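## Task

Put the red wire down on its own, with at least a hand's width of clear table between it and any other wire; a wire left dangling over the table edge may count as a failure.

## Robot and tools

Robot: two arms, left_arm (standing on the +y side) and right_arm (on the -y side). Arm names do not match image left/right. Bases in the scene frame: left_arm near (+0.010, +0.269, -0.013) m, right_arm near (+0.001, -0.319, -0.010) m, both almost level. Each gripper's fingers point along its own +z and spread along its own y. The reported end_effector_position is the spot between the finger pads, roughly 1 cm short of the tips.

Frames: the scene frame sits at table-top height, halfway between the nominal bases, a little behind the near table edge; +x points out over the table, +z up. Fixed cameras and the table use the scene frame. Each arm's reported hand pose, velocities and targets are in that arm's own base frame. Every commanded offset is taken along the axes of that arm's current Hand target.

execute_actions(actions, cameras): actions is a list of actions; each action is a list of up to 15 rows, one row per 1/30 s step; if fewer rows are given the last one repeats to fill 15 steps. Every row is one flat list of 14 numbers, each between -1 and 1: left_arm dx, dy, dz, rx, ry, rz, opening, then right_arm in the same order. The six pose numbers are offsets, not poses, measured from the Hand target as it was when that action began; rows inside one action do not stack, but successive actions do. Scale: 1.0 equals 0.6 m of travel or 180 degrees of turn; rx, ry, rz form one rotation vector. Opening is absolute: +1 fully open (0.093 m), -1 shut. Six zeros re-request the current Hand target. cameras: list of names, ["all"], [] or null; images come back only when actions is empty or cameras asks.

move(target, speed, blend, opening_speed, grip_force, blocking, cameras): target is one 14-number row of the same layout and scale, or a list of up to 15 such rows; every row is an offset from the same starting Hand targets, not from the previous row. The grippers travel in straight lines, all arriving together, taking at least 0.5 s and cut off at 10 s. speed: m/s, 0.002 to 2.9 (default 0.25), one value or one per target; rotation may reach twice that in rad/s. blend: corner rounding radius in m for a list (0 = full stop at each). opening_speed: rate of the finger command on the -1..+1 scale per second, at least 0.2. grip_force: newtons per pad, 10 to 50, one value or one per arm; it persists, and below 50 closing is slow (about 8 s at 20). blocking=false returns after about 0.5 s while the move continues. The result adds a move: line with the outcome (done, off_target, moving, held, fault) and any limits (paced = pose was clipped, held = steps withheld). done means within 10 mm and 2 degrees; neither done nor off_target tells you about contact.

wait(seconds 0 to 10, cameras) lets time pass holding the last commands. stop(cameras) brakes a running move. zoom_image(camera, region) enlarges part of the latest image of cam_high, cam_low, cam_left_wrist or cam_right_wrist; region is [x0, y0, x1, y1] pixels from the top-left, no more than 504 by 504. finished_scene(scene) closes the current scene, given its number; it is final.

Results: per arm end_effector_position (m) and end_effector_quat_wxyz in its base frame; Hand target (the last commanded pose after clipping, the base for the next offsets); Tool commands; grip_measured (+1 open, -1 closed); Joint positions (rad, last entry the finger gap in m); joint torques (N m, including arm weight, numbers 1 to 3 wrap at ±28); joint velocities, possibly reported as within noise; step positions for action calls. Images are 896x504. Positions can be a few cm off, more at full reach.

Gripping: pads meet near -0.94; for an object w mm wide, the contact reading is about -0.94 + 0.0208*w. Readings may sit up to 0.02 too high. To hold firmly send about 0.24 below the contact reading; a soft wire may need lower. Keep resending that number to hold; to release send well above it.

Motion notes: commanded orientation is clipped to 40 degrees from the measured one each step. Grippers often stop short or sag, especially far out; check pose and tilt after each move and send the missing offset. Tiny moves may fail or go sideways. Joint ranges (rad): waist -2.618 to 3.054, shoulder 0 to 3.142, elbow 0 to 3.142 (straight at 2.901), wrist pitch -1.571 to 1.571, wrist yaw -1.571 to 1.571, wrist roll -2.094 to 2.094.

Avoid: dropping or flinging a wire, releasing it while it moves, or letting any wire end up off or hanging over the table edge. Do not strike the table, the bar under the bases, the plate behind it or the low rail (tops up to 3 cm above the table) and get no warning before contact. Keep the two arms, grippers and wrist cameras apart; squeezing the other arm's fingers counts as a collision. Fast moves hit harder and aiming past a contact pushes harder; to stop pressing, command the target back past the gripper. Route around an arm's own base rather than close to it. Limit holding loads, stretching out or straining: MOTOR HOT appears at 75 °C, at 90 °C the arm folds and stops working, at 100 °C it collapses. Objects can occasionally be nudged by outside disturbances.

Each tool is called after ">>>" by a JSON object that holds its "fn" and its "kwargs", one argument or row to a line.

## Session

>>> {"fn": "execute_actions", "kwargs": {
  "actions": []
}}

Scene clock: 0.00 s.
left_arm: end_effector_position=(+0.3754, +0.0001, +0.4021) grip_measured=+1.000 end_effector_quat_wxyz=(+0.707, +0.000, +0.707, +0.000) | right_arm: end_effector_position=(+0.3402, +0.3171, +0.2563) grip_measured=-0.931 end_effector_quat_wxyz=(+0.460, -0.488, +0.597, +0.439)
Joint positions: left_arm=[0 1.047 1.047 0 0 0 0.093] | right_arm=[0.446 1.649 1.156 0.147 -0.973 -0.213 0.001]
Joint velocities: within noise
Joint torques (N m): no reading
Heat: left arm: 42 °C; right arm: 40 °C.
Hand target: left_arm +0.3730, +0.0000, +0.4120; +0.716, +0.000, +0.698, +0.000 | right_arm +0.3413, +0.3162, +0.2695; +0.475, -0.491, +0.587, +0.435
Tool commands: left_gripper/opening=+1.0 right_gripper/opening=-0.936209

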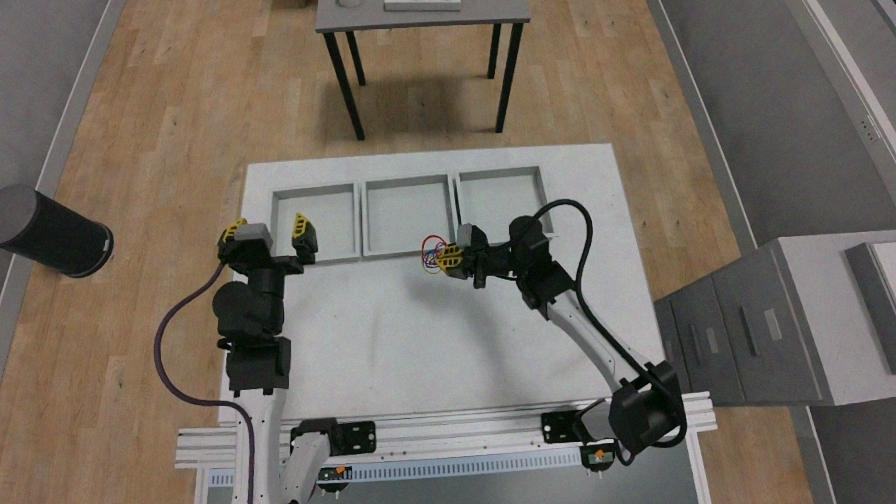

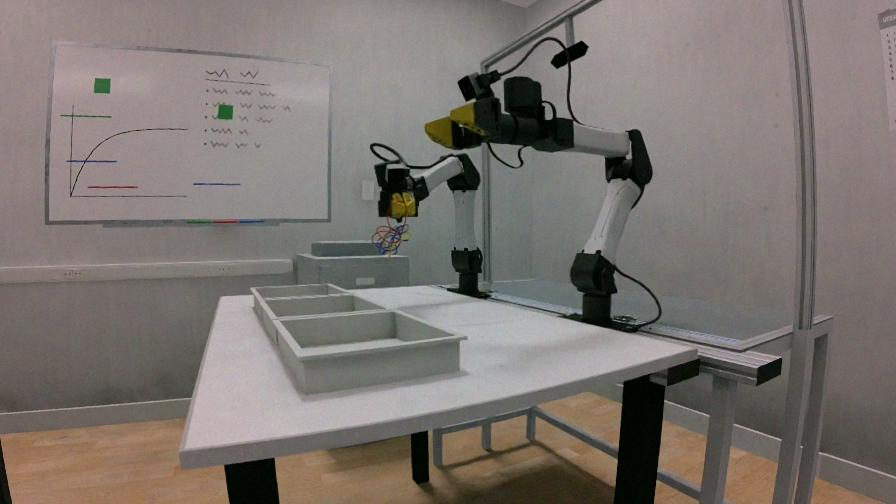

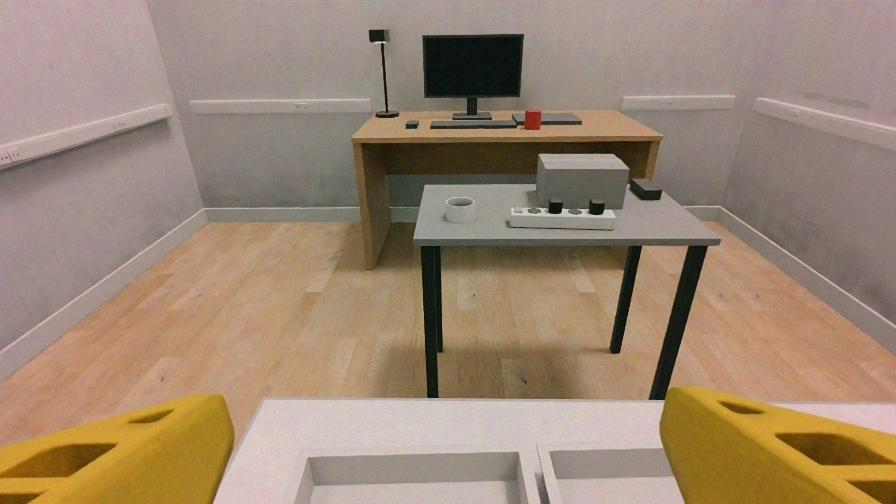

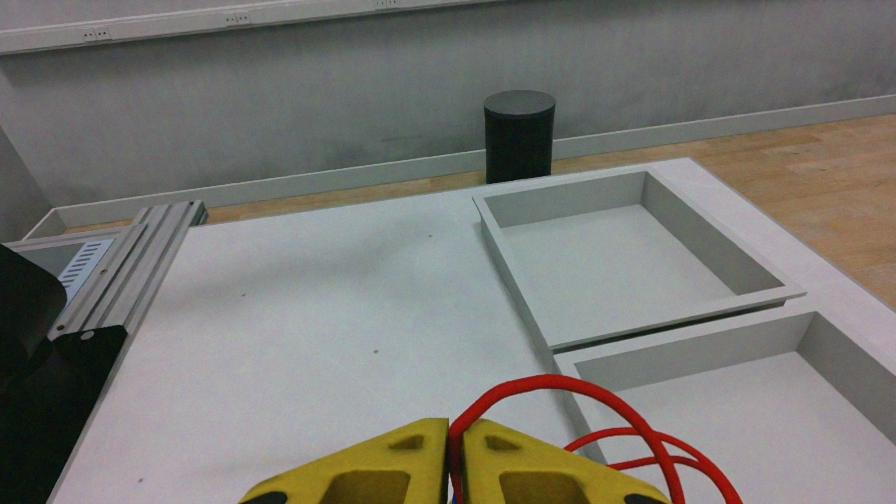

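>>> {"fn": "zoom_image", "kwargs": {
  "camera": "cam_high",
  "region": [390, 210, 500, 290]
}}

>>> {"fn": "zoom_image", "kwargs": {
  "camera": "cam_low",
  "region": [350, 180, 450, 270]
}}

>>> {"fn": "zoom_image", "kwargs": {
  "camera": "cam_right_wrist",
  "region": [400, 340, 800, 504]
}}

Scaled by 4.582 from the camera's 896x504 image, which has a finer 1280x720 frame.

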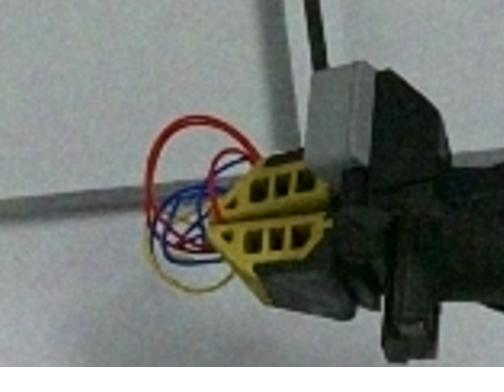

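Scaled by 5.040 from the camera's 896x504 image, which has a finer 1280x720 frame.

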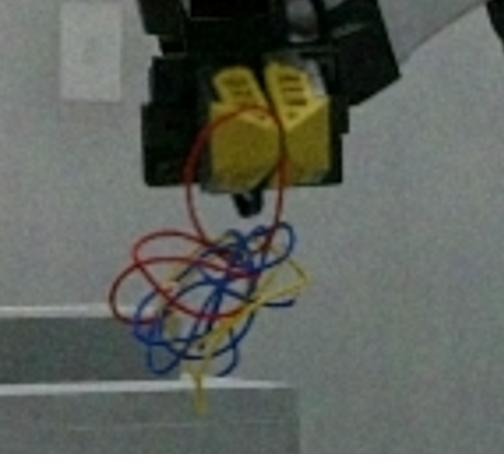

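Scaled by 1.260 from the camera's 896x504 image, which has a finer 1280x720 frame.

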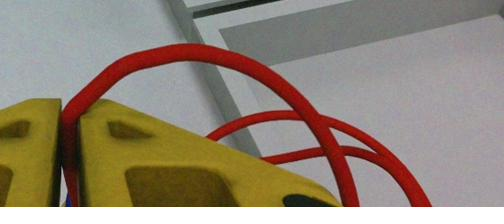

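>>> {"fn": "move", "kwargs": {
  "target": [0.243, -0.175, -0.2175, 0.344, 0, 0, 1.0, 0, 0, 0, 0, 0, 0, -0.936209],
  "cameras": ["all"]
}}

Scene clock: 49.23 s.
left_arm: end_effector_position=(+0.2486, -0.1028, +0.2676) grip_measured=+1.000 end_effector_quat_wxyz=(+0.618, +0.366, +0.600, -0.351) | right_arm: end_effector_position=(+0.3402, +0.3171, +0.2563) grip_measured=-0.931 end_effector_quat_wxyz=(+0.460, -0.488, +0.597, +0.439)
Joint positions: left_arm=[0.261 0.885 0.423 0.507 1.325 -0.013 0.093] | right_arm=[0.446 1.649 1.156 0.147 -0.973 -0.213 0.001]
Joint torques (N m): left_arm=[-0.32 -0.47 7.13 1.85 0.13 -0.11] | right_arm=[0.08 -8.62 8.51 1.74 -0.14 0.05]
Heat: left arm: 52 °C; right arm: 45 °C.
Hand target: left_arm +0.2462, -0.1050, +0.2630; +0.614, +0.369, +0.598, -0.359 | right_arm +0.3413, +0.3162, +0.2695; +0.475, -0.491, +0.587, +0.435
Off the commanded pose: left_arm 0.006 m, 1 deg | right_arm 0.013 m, 2 deg.
move: off_target (right_arm)
camera_calibration:
cam_left_wrist: T_world_to_cam=[[-0.880601, -0.47193, -0.0427141, 0.180792], [-0.162569, 0.385551, -0.908252, 0.361411], [0.4451, -0.792863, -0.416238, 0.00903807], [0, 0, 0, 1]] pos_world=[0.213937, -0.0468549, 0.339736]

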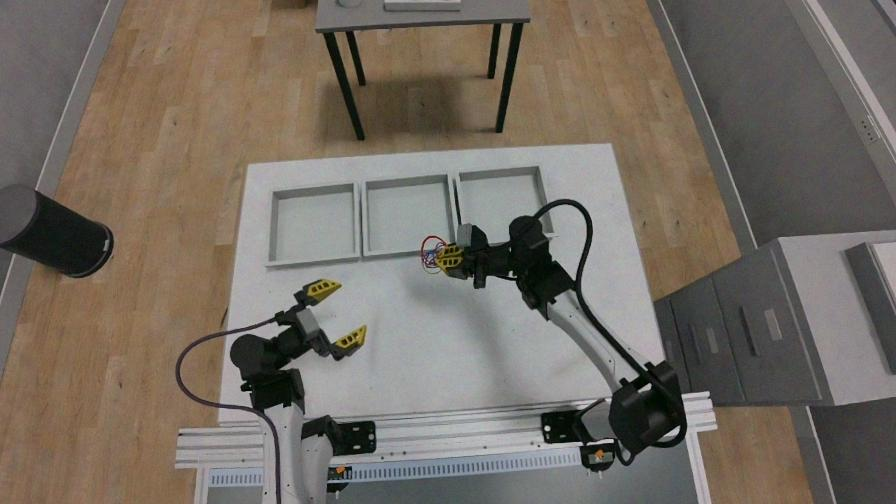

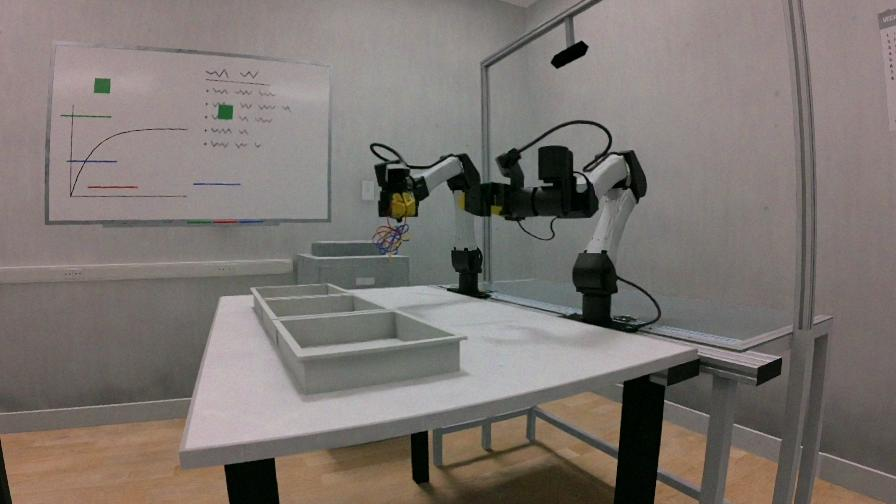

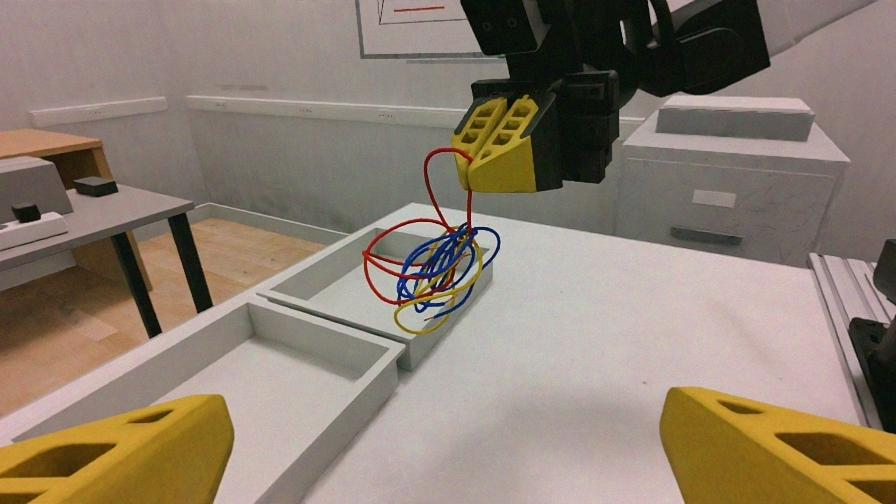

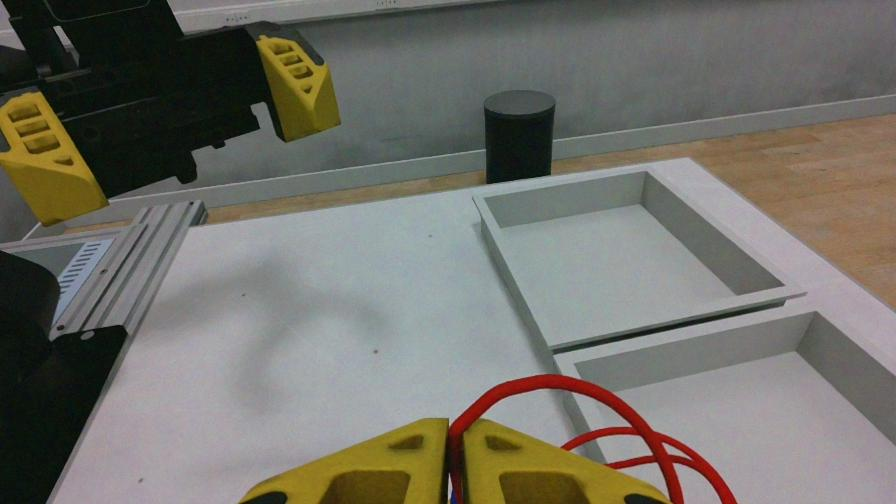

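>>> {"fn": "zoom_image", "kwargs": {
  "camera": "cam_left_wrist",
  "region": [340, 130, 540, 350]
}}

Scaled by 2.291 from the camera's 896x504 image, which has a finer 1280x720 frame.

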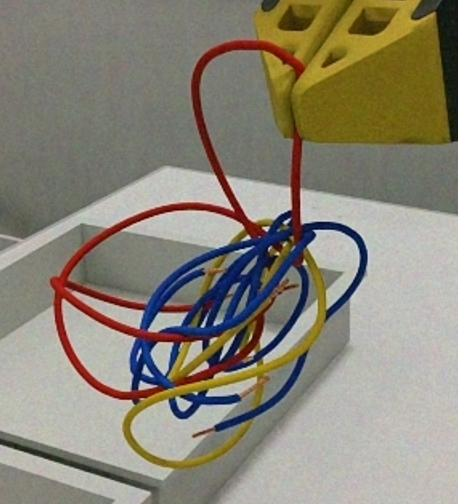

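>>> {"fn": "move", "kwargs": {
  "target": [0.1203, -0.0803, 0.048, 0, 0.139, 0, 1.0, 0.1883, 0.1073, 0.0162, 0, 0, 0, -0.936209],
  "cameras": ["cam_high", "cam_low", "cam_left_wrist"],
  "speed": 0.15
}}

>>> {"fn": "zoom_image", "kwargs": {
  "camera": "cam_left_wrist",
  "region": [300, 100, 600, 400]
}}

Scene clock: 103.33 s.
left_arm: end_effector_position=(+0.2134, -0.1520, +0.1734) grip_measured=+1.000 end_effector_quat_wxyz=(+0.451, +0.425, +0.732, -0.285) | right_arm: end_effector_position=(+0.2703, +0.3149, +0.1534) grip_measured=-0.931 end_effector_quat_wxyz=(+0.460, -0.491, +0.595, +0.440)
Joint positions: left_arm=[-0.12 0.798 0.524 -0.428 0.839 0.525 0.093] | right_arm=[0.541 1.628 0.651 0.672 -0.888 -0.167 0.001]
Joint torques (N m): left_arm=[-0.16 -0.79 12.79 1.83 0.33 0.16] | right_arm=[0.81 -6.32 5.68 2.01 0.04 0.03]
Heat: left arm: 49 °C; right arm: 47 °C.
Hand target: left_arm +0.2191, -0.1531, +0.1900; +0.470, +0.438, +0.717, -0.271 | right_arm +0.2713, +0.3162, +0.1594; +0.475, -0.491, +0.587, +0.435
Off the commanded pose: left_arm 0.018 m, 4 deg | right_arm 0.006 m, 2 deg.
move: off_target (left_arm)
camera_calibration:
cam_left_wrist: T_world_to_cam=[[-0.887336, -0.460161, 0.0297781, 0.113187], [-0.373342, 0.679019, -0.632099, 0.33087], [0.270647, -0.572002, -0.774315, 0.0793901], [0, 0, 0, 1]] pos_world=[0.202476, -0.127172, 0.267245]
Images, in order (width x height): cam_high 896x504, cam_low 896x504, cam_left_wrist 896x504.

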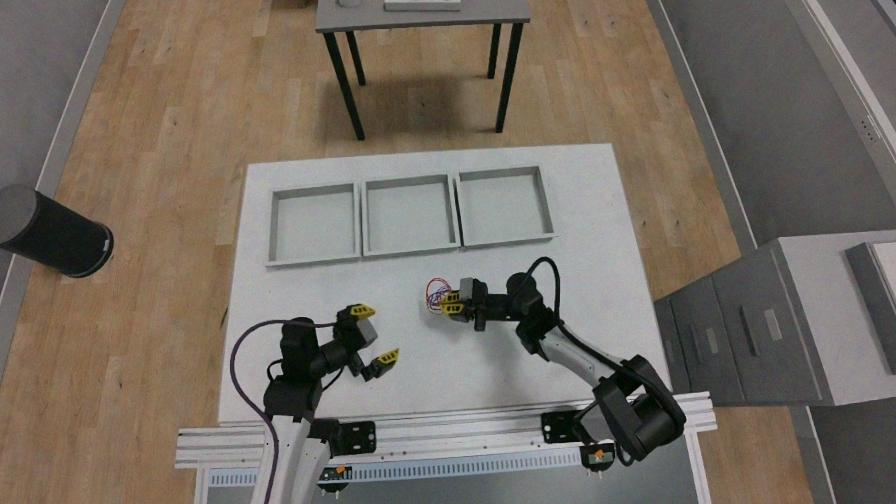

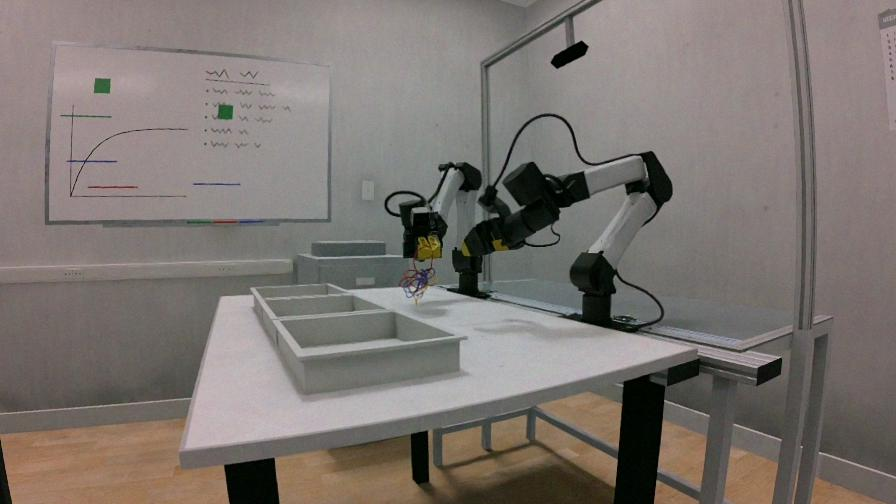

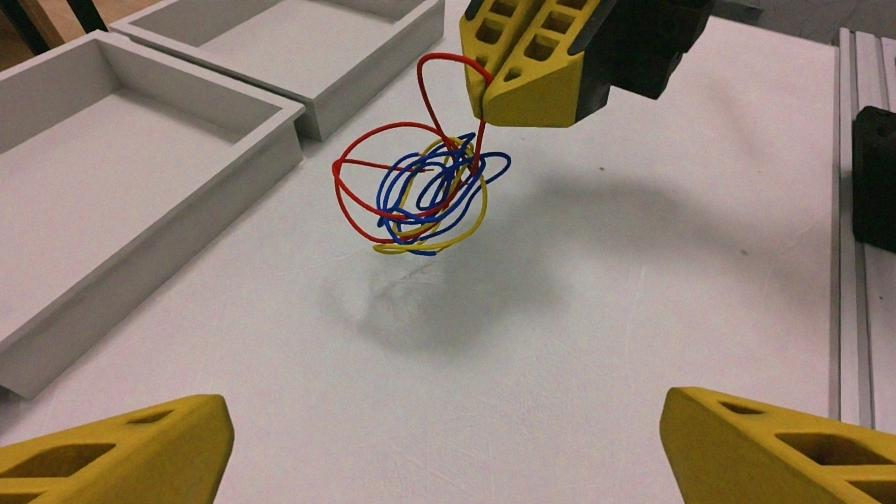

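Scaled by 1.680 from the camera's 896x504 image, which has a finer 1280x720 frame.

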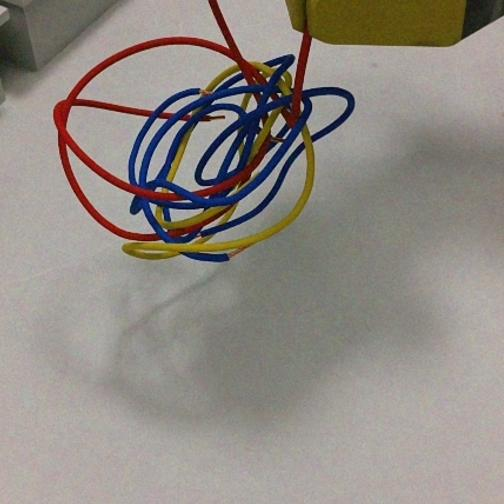

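>>> {"fn": "zoom_image", "kwargs": {
  "camera": "cam_high",
  "region": [410, 265, 480, 325]
}}

>>> {"fn": "zoom_image", "kwargs": {
  "camera": "cam_low",
  "region": [380, 230, 460, 310]
}}

Scaled by 7.200 from the camera's 896x504 image, which has a finer 1280x720 frame.

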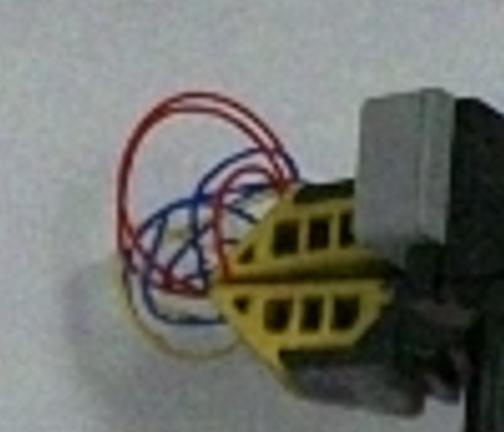

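Scaled by 6.300 from the camera's 896x504 image, which has a finer 1280x720 frame.

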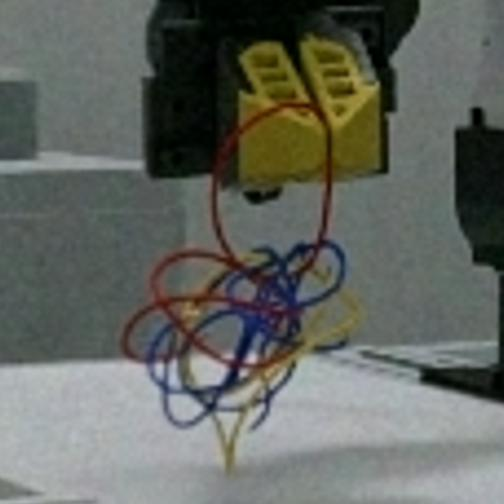

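>>> {"fn": "move", "kwargs": {
  "target": [0.0862, -0.0232, 0.1723, -0.0628, -0.1062, -0.024, 1.0, -0.0657, 0.003, -0.0113, 0, 0, 0, -0.936209],
  "cameras": ["cam_high", "cam_low", "cam_left_wrist", "cam_right_wrist"],
  "speed": 0.12
}}

>>> {"fn": "zoom_image", "kwargs": {
  "camera": "cam_left_wrist",
  "region": [300, 150, 600, 450]
}}

>>> {"fn": "zoom_image", "kwargs": {
  "camera": "cam_high",
  "region": [390, 250, 490, 340]
}}

>>> {"fn": "zoom_image", "kwargs": {
  "camera": "cam_low",
  "region": [370, 220, 470, 320]
}}

Scene clock: 193.53 s.
left_arm: end_effector_position=(+0.2420, -0.2231, +0.0827) grip_measured=+1.000 end_effector_quat_wxyz=(+0.577, +0.324, +0.695, -0.280) | right_arm: end_effector_position=(+0.2665, +0.3125, +0.1740) grip_measured=-0.931 end_effector_quat_wxyz=(+0.446, -0.487, +0.607, +0.442)
Joint positions: left_arm=[-0.603 1.703 0.048 1.47 0.279 0.036 0.093] | right_arm=[0.541 1.539 0.696 0.503 -0.887 -0.164 0.001]
Joint torques (N m): left_arm=[-0.44 -3.3 2.69 3.31 0 -0.12] | right_arm=[0.79 -8.54 9.61 1.68 0.03 0.07]
Heat: left arm: 60 °C; right arm: 43 °C.
Hand target: left_arm +0.2429, -0.2230, +0.0999; +0.612, +0.311, +0.669, -0.285 | right_arm +0.2712, +0.3163, +0.1996; +0.475, -0.491, +0.587, +0.435
Off the commanded pose: left_arm 0.017 m, 5 deg | right_arm 0.026 m, 4 deg.
joint sent to its limit (left arm) — joint 4 (wrist pitch), upper limit. The joint targets still meet the commanded pose.
move: off_target (left_arm, right_arm)
camera_calibration:
cam_left_wrist: T_world_to_cam=[[-0.783759, -0.62103, 0.00667747, 0.0494574], [-0.363999, 0.450614, -0.815139, 0.294328], [0.503217, -0.641303, -0.579227, -0.127138], [0, 0, 0, 1]] pos_world=[0.209876, -0.183447, 0.165946]
cam_right_wrist: T_world_to_cam=[[0.985597, -0.123766, -0.11524, -0.203374], [-0.165551, -0.567063, -0.806866, 0.404857], [0.0345138, 0.814323, -0.579385, -0.0764097], [0, 0, 0, 1]] pos_world=[0.270106, 0.266631, 0.258957]

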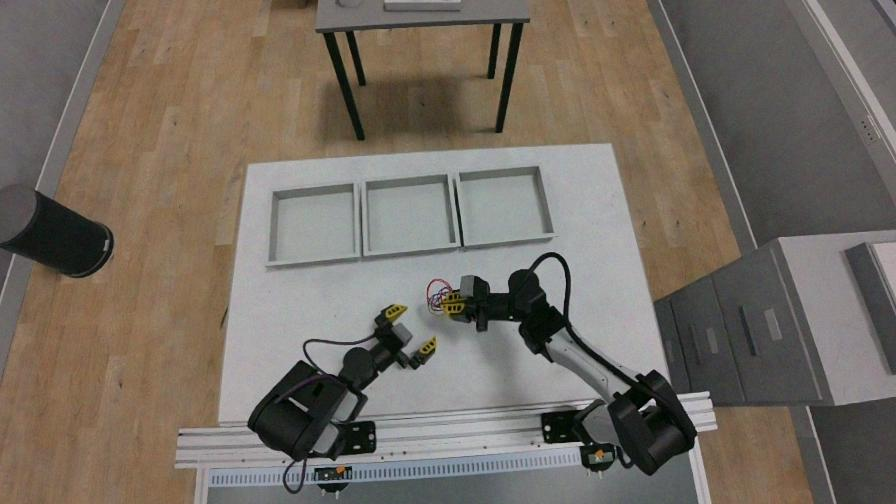

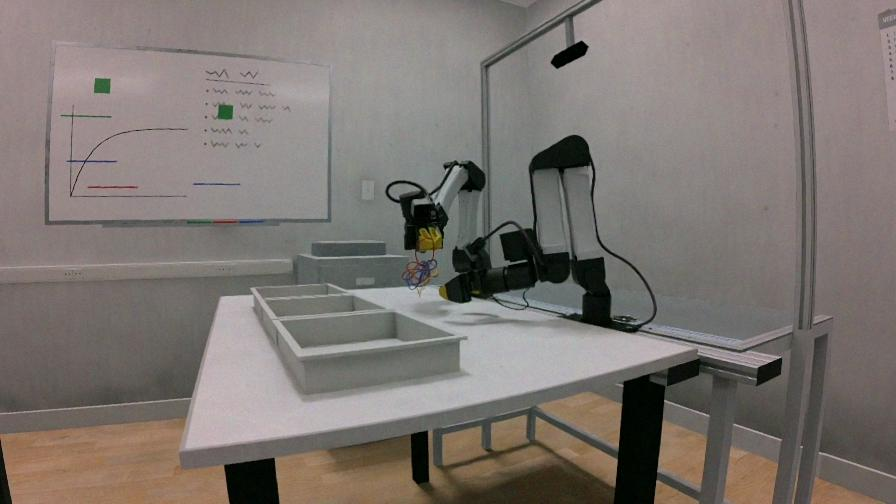

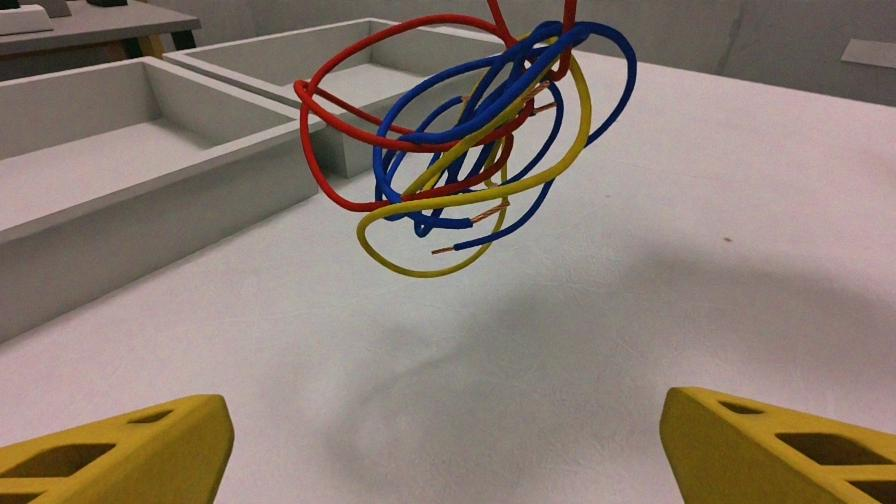

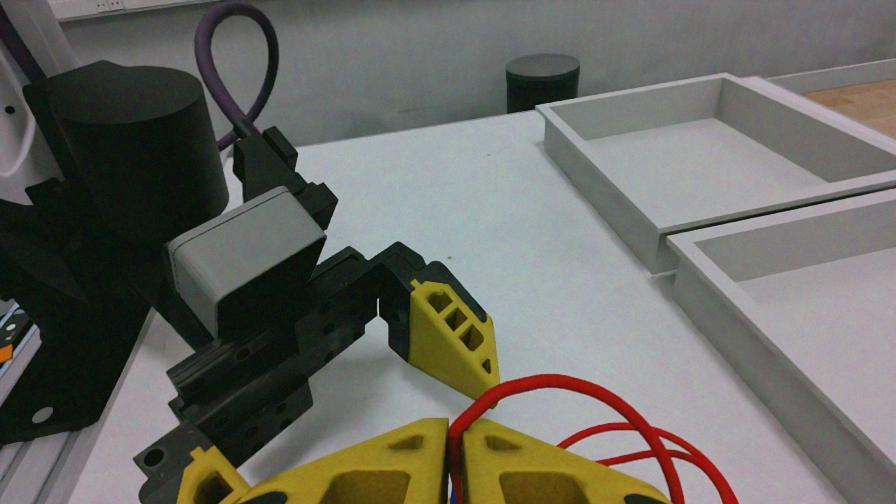

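Scaled by 1.680 from the camera's 896x504 image, which has a finer 1280x720 frame.

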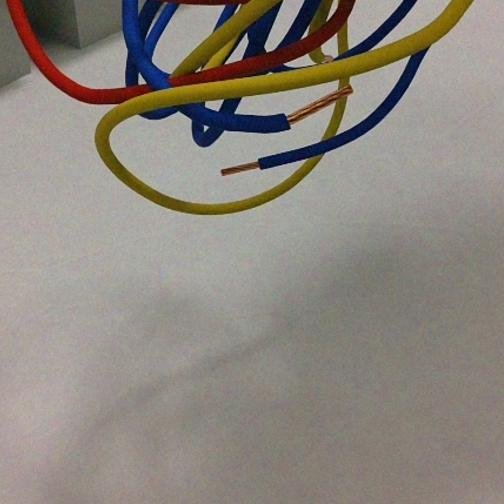

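Scaled by 5.040 from the camera's 896x504 image, which has a finer 1280x720 frame.

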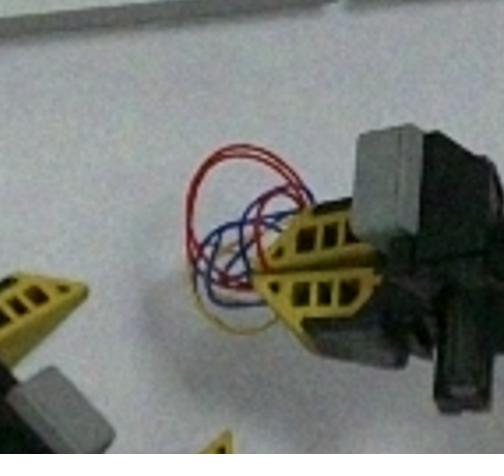

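Scaled by 5.040 from the camera's 896x504 image, which has a finer 1280x720 frame.

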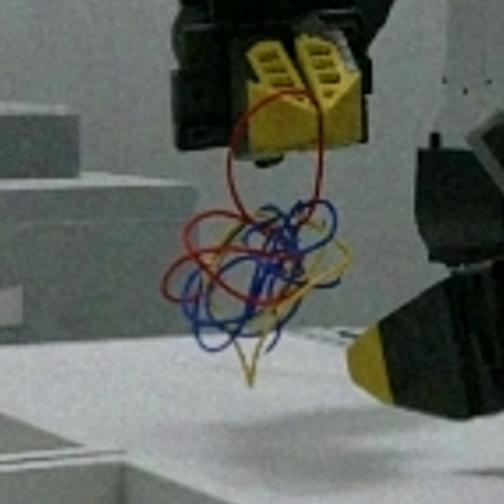

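>>> {"fn": "move", "kwargs": {
  "target": [0.012, -0.002, 0.083, 0, 0, 0, 1.0, 0, 0, 0, 0, 0, 0, -0.936209],
  "cameras": ["cam_left_wrist", "cam_right_wrist"],
  "speed": 0.08
}}

Scene clock: 221.07 s.
left_arm: end_effector_position=(+0.2651, -0.2555, +0.0641) grip_measured=+1.000 end_effector_quat_wxyz=(+0.566, +0.328, +0.704, -0.276) | right_arm: end_effector_position=(+0.2665, +0.3124, +0.1740) grip_measured=-0.931 end_effector_quat_wxyz=(+0.446, -0.487, +0.607, +0.442)
Joint positions: left_arm=[-0.669 1.884 0.2 1.471 0.215 0.029 0.093] | right_arm=[0.541 1.539 0.696 0.503 -0.887 -0.164 0.001]
Joint torques (N m): left_arm=[-0.2 -4.79 5.46 3.35 -0.09 -0.14] | right_arm=[0.84 -8.39 9.62 1.74 0.02 0.11]
Heat: left arm: 60 °C; right arm: 46 °C.
Hand target: left_arm +0.2736, -0.2613, +0.0884; +0.612, +0.311, +0.669, -0.285 | right_arm +0.2712, +0.3163, +0.1996; +0.475, -0.491, +0.587, +0.435
Off the commanded pose: left_arm 0.026 m, 7 deg | right_arm 0.026 m, 4 deg.
joint sent to its limit (left arm) — joint 4 (wrist pitch), upper limit. The joint targets still meet the commanded pose.
move: off_target (left_arm, right_arm)
camera_calibration:
cam_left_wrist: T_world_to_cam=[[-0.784681, -0.619836, 0.00891857, 0.0479995], [-0.379654, 0.469151, -0.797346, 0.310025], [0.490039, -0.629048, -0.603457, -0.162145], [0, 0, 0, 1]] pos_world=[0.234824, -0.217693, 0.148922]
cam_right_wrist: T_world_to_cam=[[0.985554, -0.123804, -0.115571, -0.203279], [-0.165851, -0.56723, -0.806687, 0.404855], [0.0343163, 0.814201, -0.579568, -0.0763349], [0, 0, 0, 1]] pos_world=[0.270107, 0.266631, 0.258857]
Images, in order (width x height): cam_left_wrist 896x504, cam_right_wrist 896x504.

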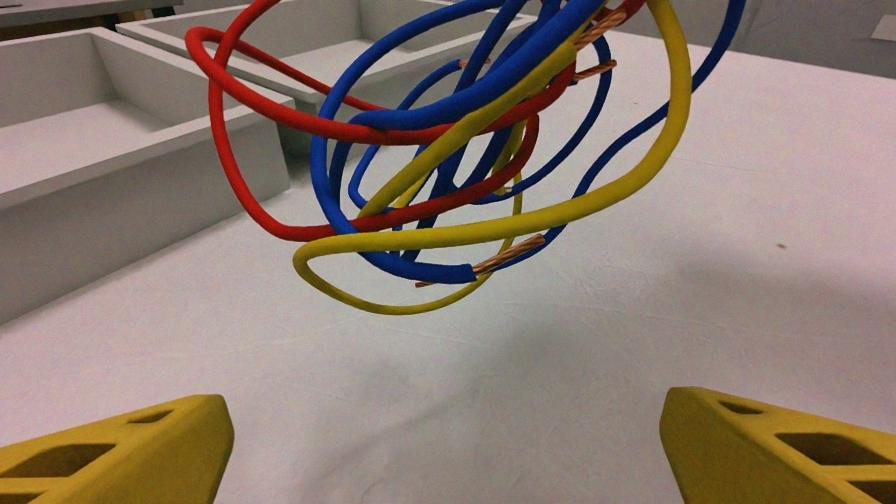

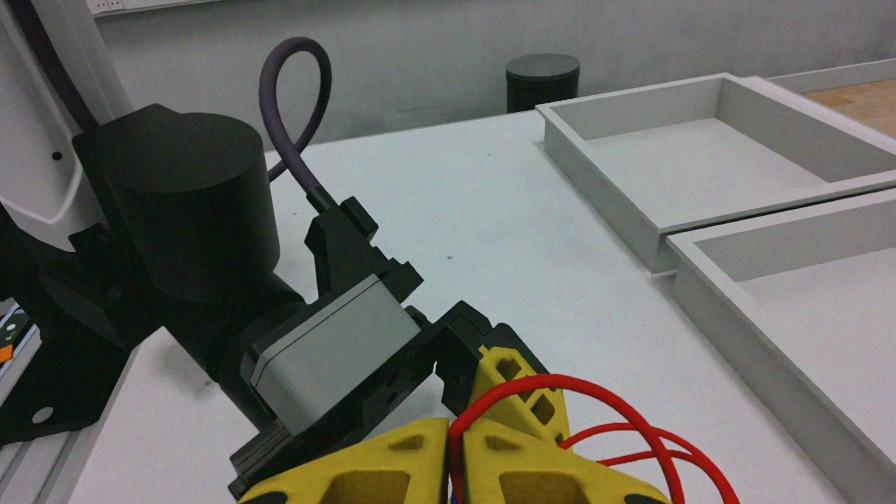

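>>> {"fn": "move", "kwargs": {
  "target": [0.004, -0.001, 0.096, 0, 0, 0, 1.0, 0, 0, 0, 0, 0, 0, -0.936209],
  "cameras": ["cam_left_wrist", "cam_right_wrist"],
  "speed": 0.08
}}

Scene clock: 232.27 s.
left_arm: end_effector_position=(+0.3032, -0.3005, +0.0680) grip_measured=+1.000 end_effector_quat_wxyz=(+0.591, +0.324, +0.683, -0.282) | right_arm: end_effector_position=(+0.2682, +0.3121, +0.1735) grip_measured=-0.931 end_effector_quat_wxyz=(+0.448, -0.485, +0.609, +0.438)
Joint positions: left_arm=[-0.713 2.033 0.425 1.462 0.172 0.022 0.093] | right_arm=[0.541 1.539 0.696 0.503 -0.877 -0.164 0.001]
Joint torques (N m): left_arm=[-0.32 -6.45 6.38 2.74 -0.08 -0.16] | right_arm=[0.76 -8.34 9.52 1.72 -0.13 0.05]
Heat: left arm: 62 °C; right arm: 47 °C.
Hand target: left_arm +0.3098, -0.3055, +0.0811; +0.612, +0.311, +0.668, -0.285 | right_arm +0.2712, +0.3163, +0.1996; +0.475, -0.491, +0.587, +0.435
Off the commanded pose: left_arm 0.015 m, 3 deg | right_arm 0.027 m, 4 deg.
move: off_target (left_arm, right_arm)
camera_calibration:
cam_left_wrist: T_world_to_cam=[[-0.785161, -0.619256, -0.00665938, 0.0512457], [-0.336946, 0.43619, -0.83439, 0.328289], [0.519605, -0.652886, -0.551135, -0.226446], [0, 0, 0, 1]] pos_world=[0.268514, -0.259305, 0.14946]
cam_right_wrist: T_world_to_cam=[[0.984473, -0.134047, -0.113334, -0.201962], [-0.170044, -0.568013, -0.805261, 0.405714], [0.0435677, 0.81203, -0.581988, -0.0777637], [0, 0, 0, 1]] pos_world=[0.271203, 0.266525, 0.258559]
Images, in order (width x height): cam_left_wrist 896x504, cam_right_wrist 896x504.

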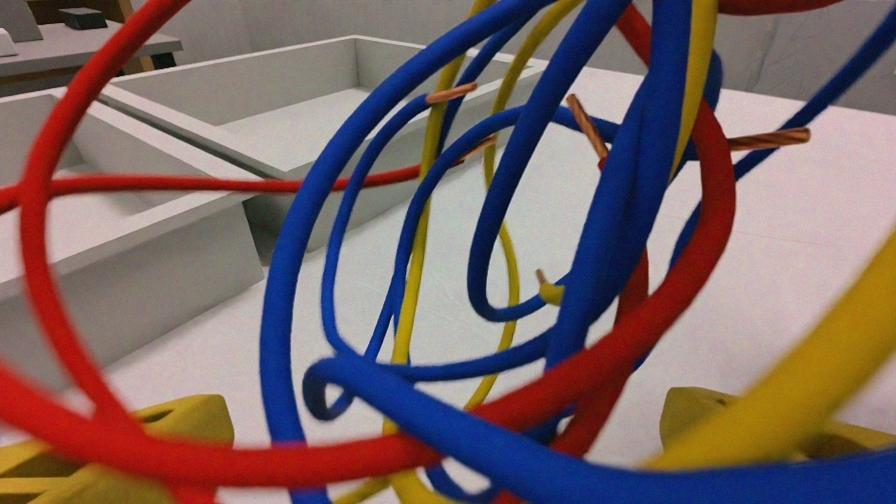

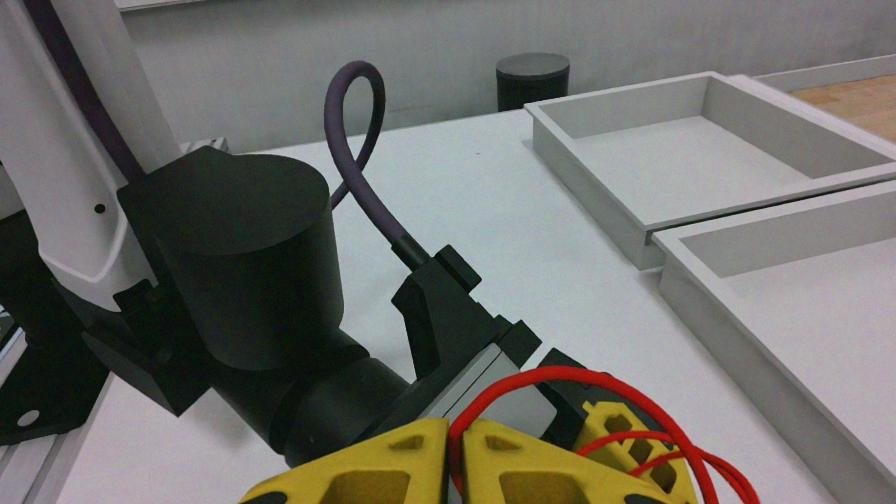

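>>> {"fn": "move", "kwargs": {
  "target": [-0.033, 0, -0.018, 0, 0, 0, 1.0, 0, 0, 0, 0, 0, 0, -0.936209],
  "cameras": ["cam_left_wrist", "cam_low", "cam_high"],
  "speed": 0.08
}}

>>> {"fn": "zoom_image", "kwargs": {
  "camera": "cam_low",
  "region": [370, 220, 470, 320]
}}

>>> {"fn": "zoom_image", "kwargs": {
  "camera": "cam_high",
  "region": [390, 250, 490, 350]
}}

Scene clock: 249.20 s.
left_arm: end_effector_position=(+0.3039, -0.3006, +0.0846) grip_measured=+1.000 end_effector_quat_wxyz=(+0.594, +0.322, +0.681, -0.282) | right_arm: end_effector_position=(+0.2700, +0.3133, +0.1834) grip_measured=-0.931 end_effector_quat_wxyz=(+0.460, -0.487, +0.600, +0.437)
Joint positions: left_arm=[-0.713 1.944 0.425 1.381 0.17 0.022 0.093] | right_arm=[0.541 1.528 0.708 0.51 -0.877 -0.164 0.001]
Joint torques (N m): left_arm=[0.12 -10.06 3.69 2.63 -0.01 -0.13] | right_arm=[0.76 -7.32 8.43 1.59 -0.04 0.06]
Heat: left arm: 63 °C; right arm: 48 °C.
Hand target: left_arm +0.3040, -0.2986, +0.1017; +0.612, +0.311, +0.668, -0.285 | right_arm +0.2712, +0.3163, +0.1995; +0.475, -0.491, +0.587, +0.435
Off the commanded pose: left_arm 0.017 m, 3 deg | right_arm 0.016 m, 2 deg.
move: off_target (left_arm, right_arm)
camera_calibration:
cam_left_wrist: T_world_to_cam=[[-0.783495, -0.621346, -0.00803253, 0.0510033], [-0.333523, 0.431396, -0.838248, 0.34023], [0.524307, -0.654084, -0.54523, -0.220027], [0, 0, 0, 1]] pos_world=[0.268797, -0.259, 0.165642]
Images, in order (width x height): cam_high 896x504, cam_low 896x504, cam_left_wrist 896x504.

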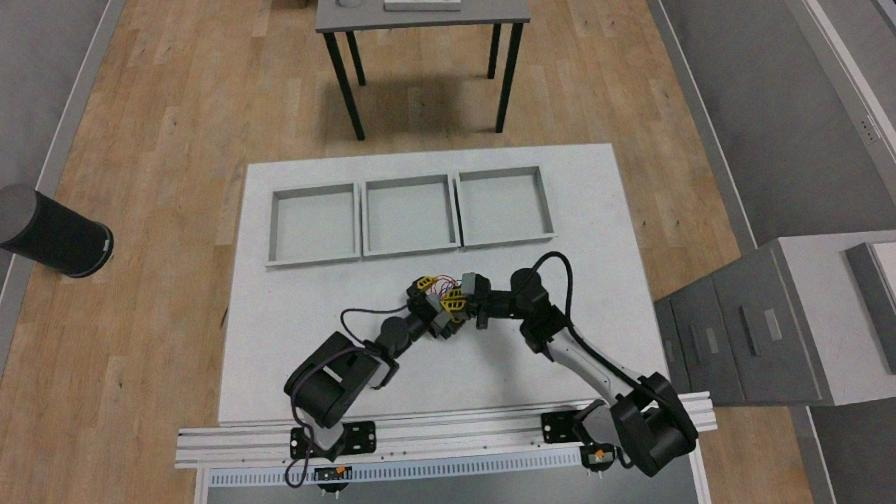

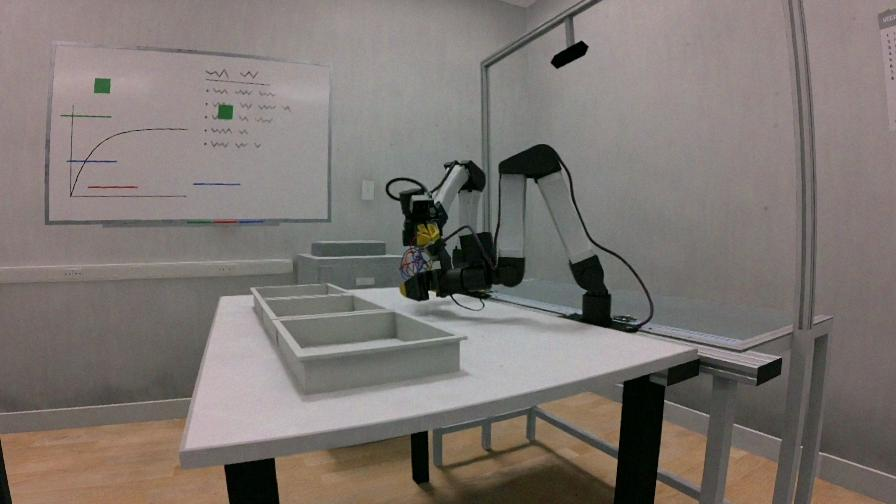

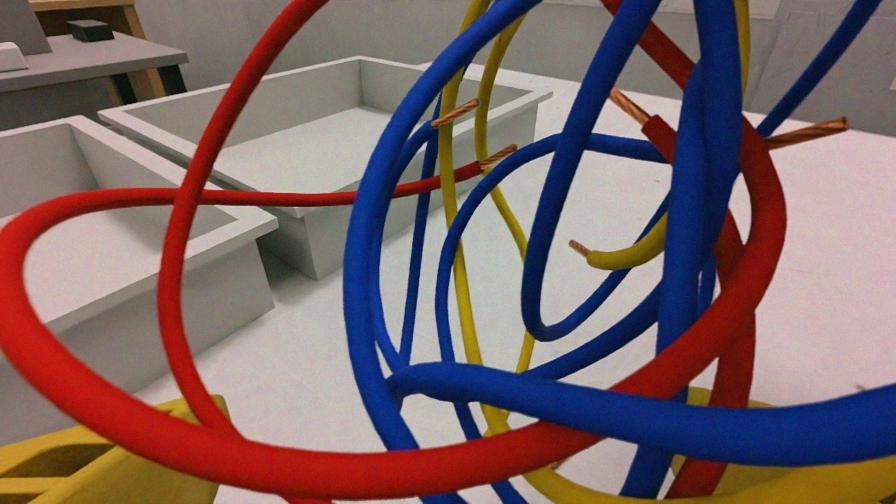

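Scaled by 5.040 from the camera's 896x504 image, which has a finer 1280x720 frame.

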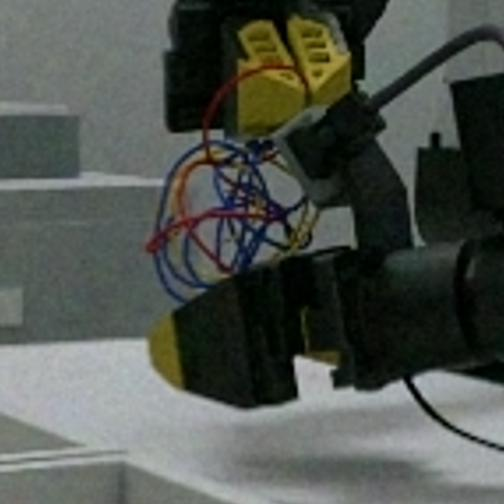

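Scaled by 5.040 from the camera's 896x504 image, which has a finer 1280x720 frame.

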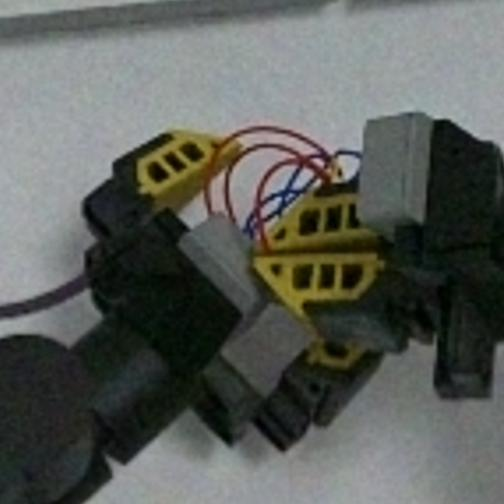

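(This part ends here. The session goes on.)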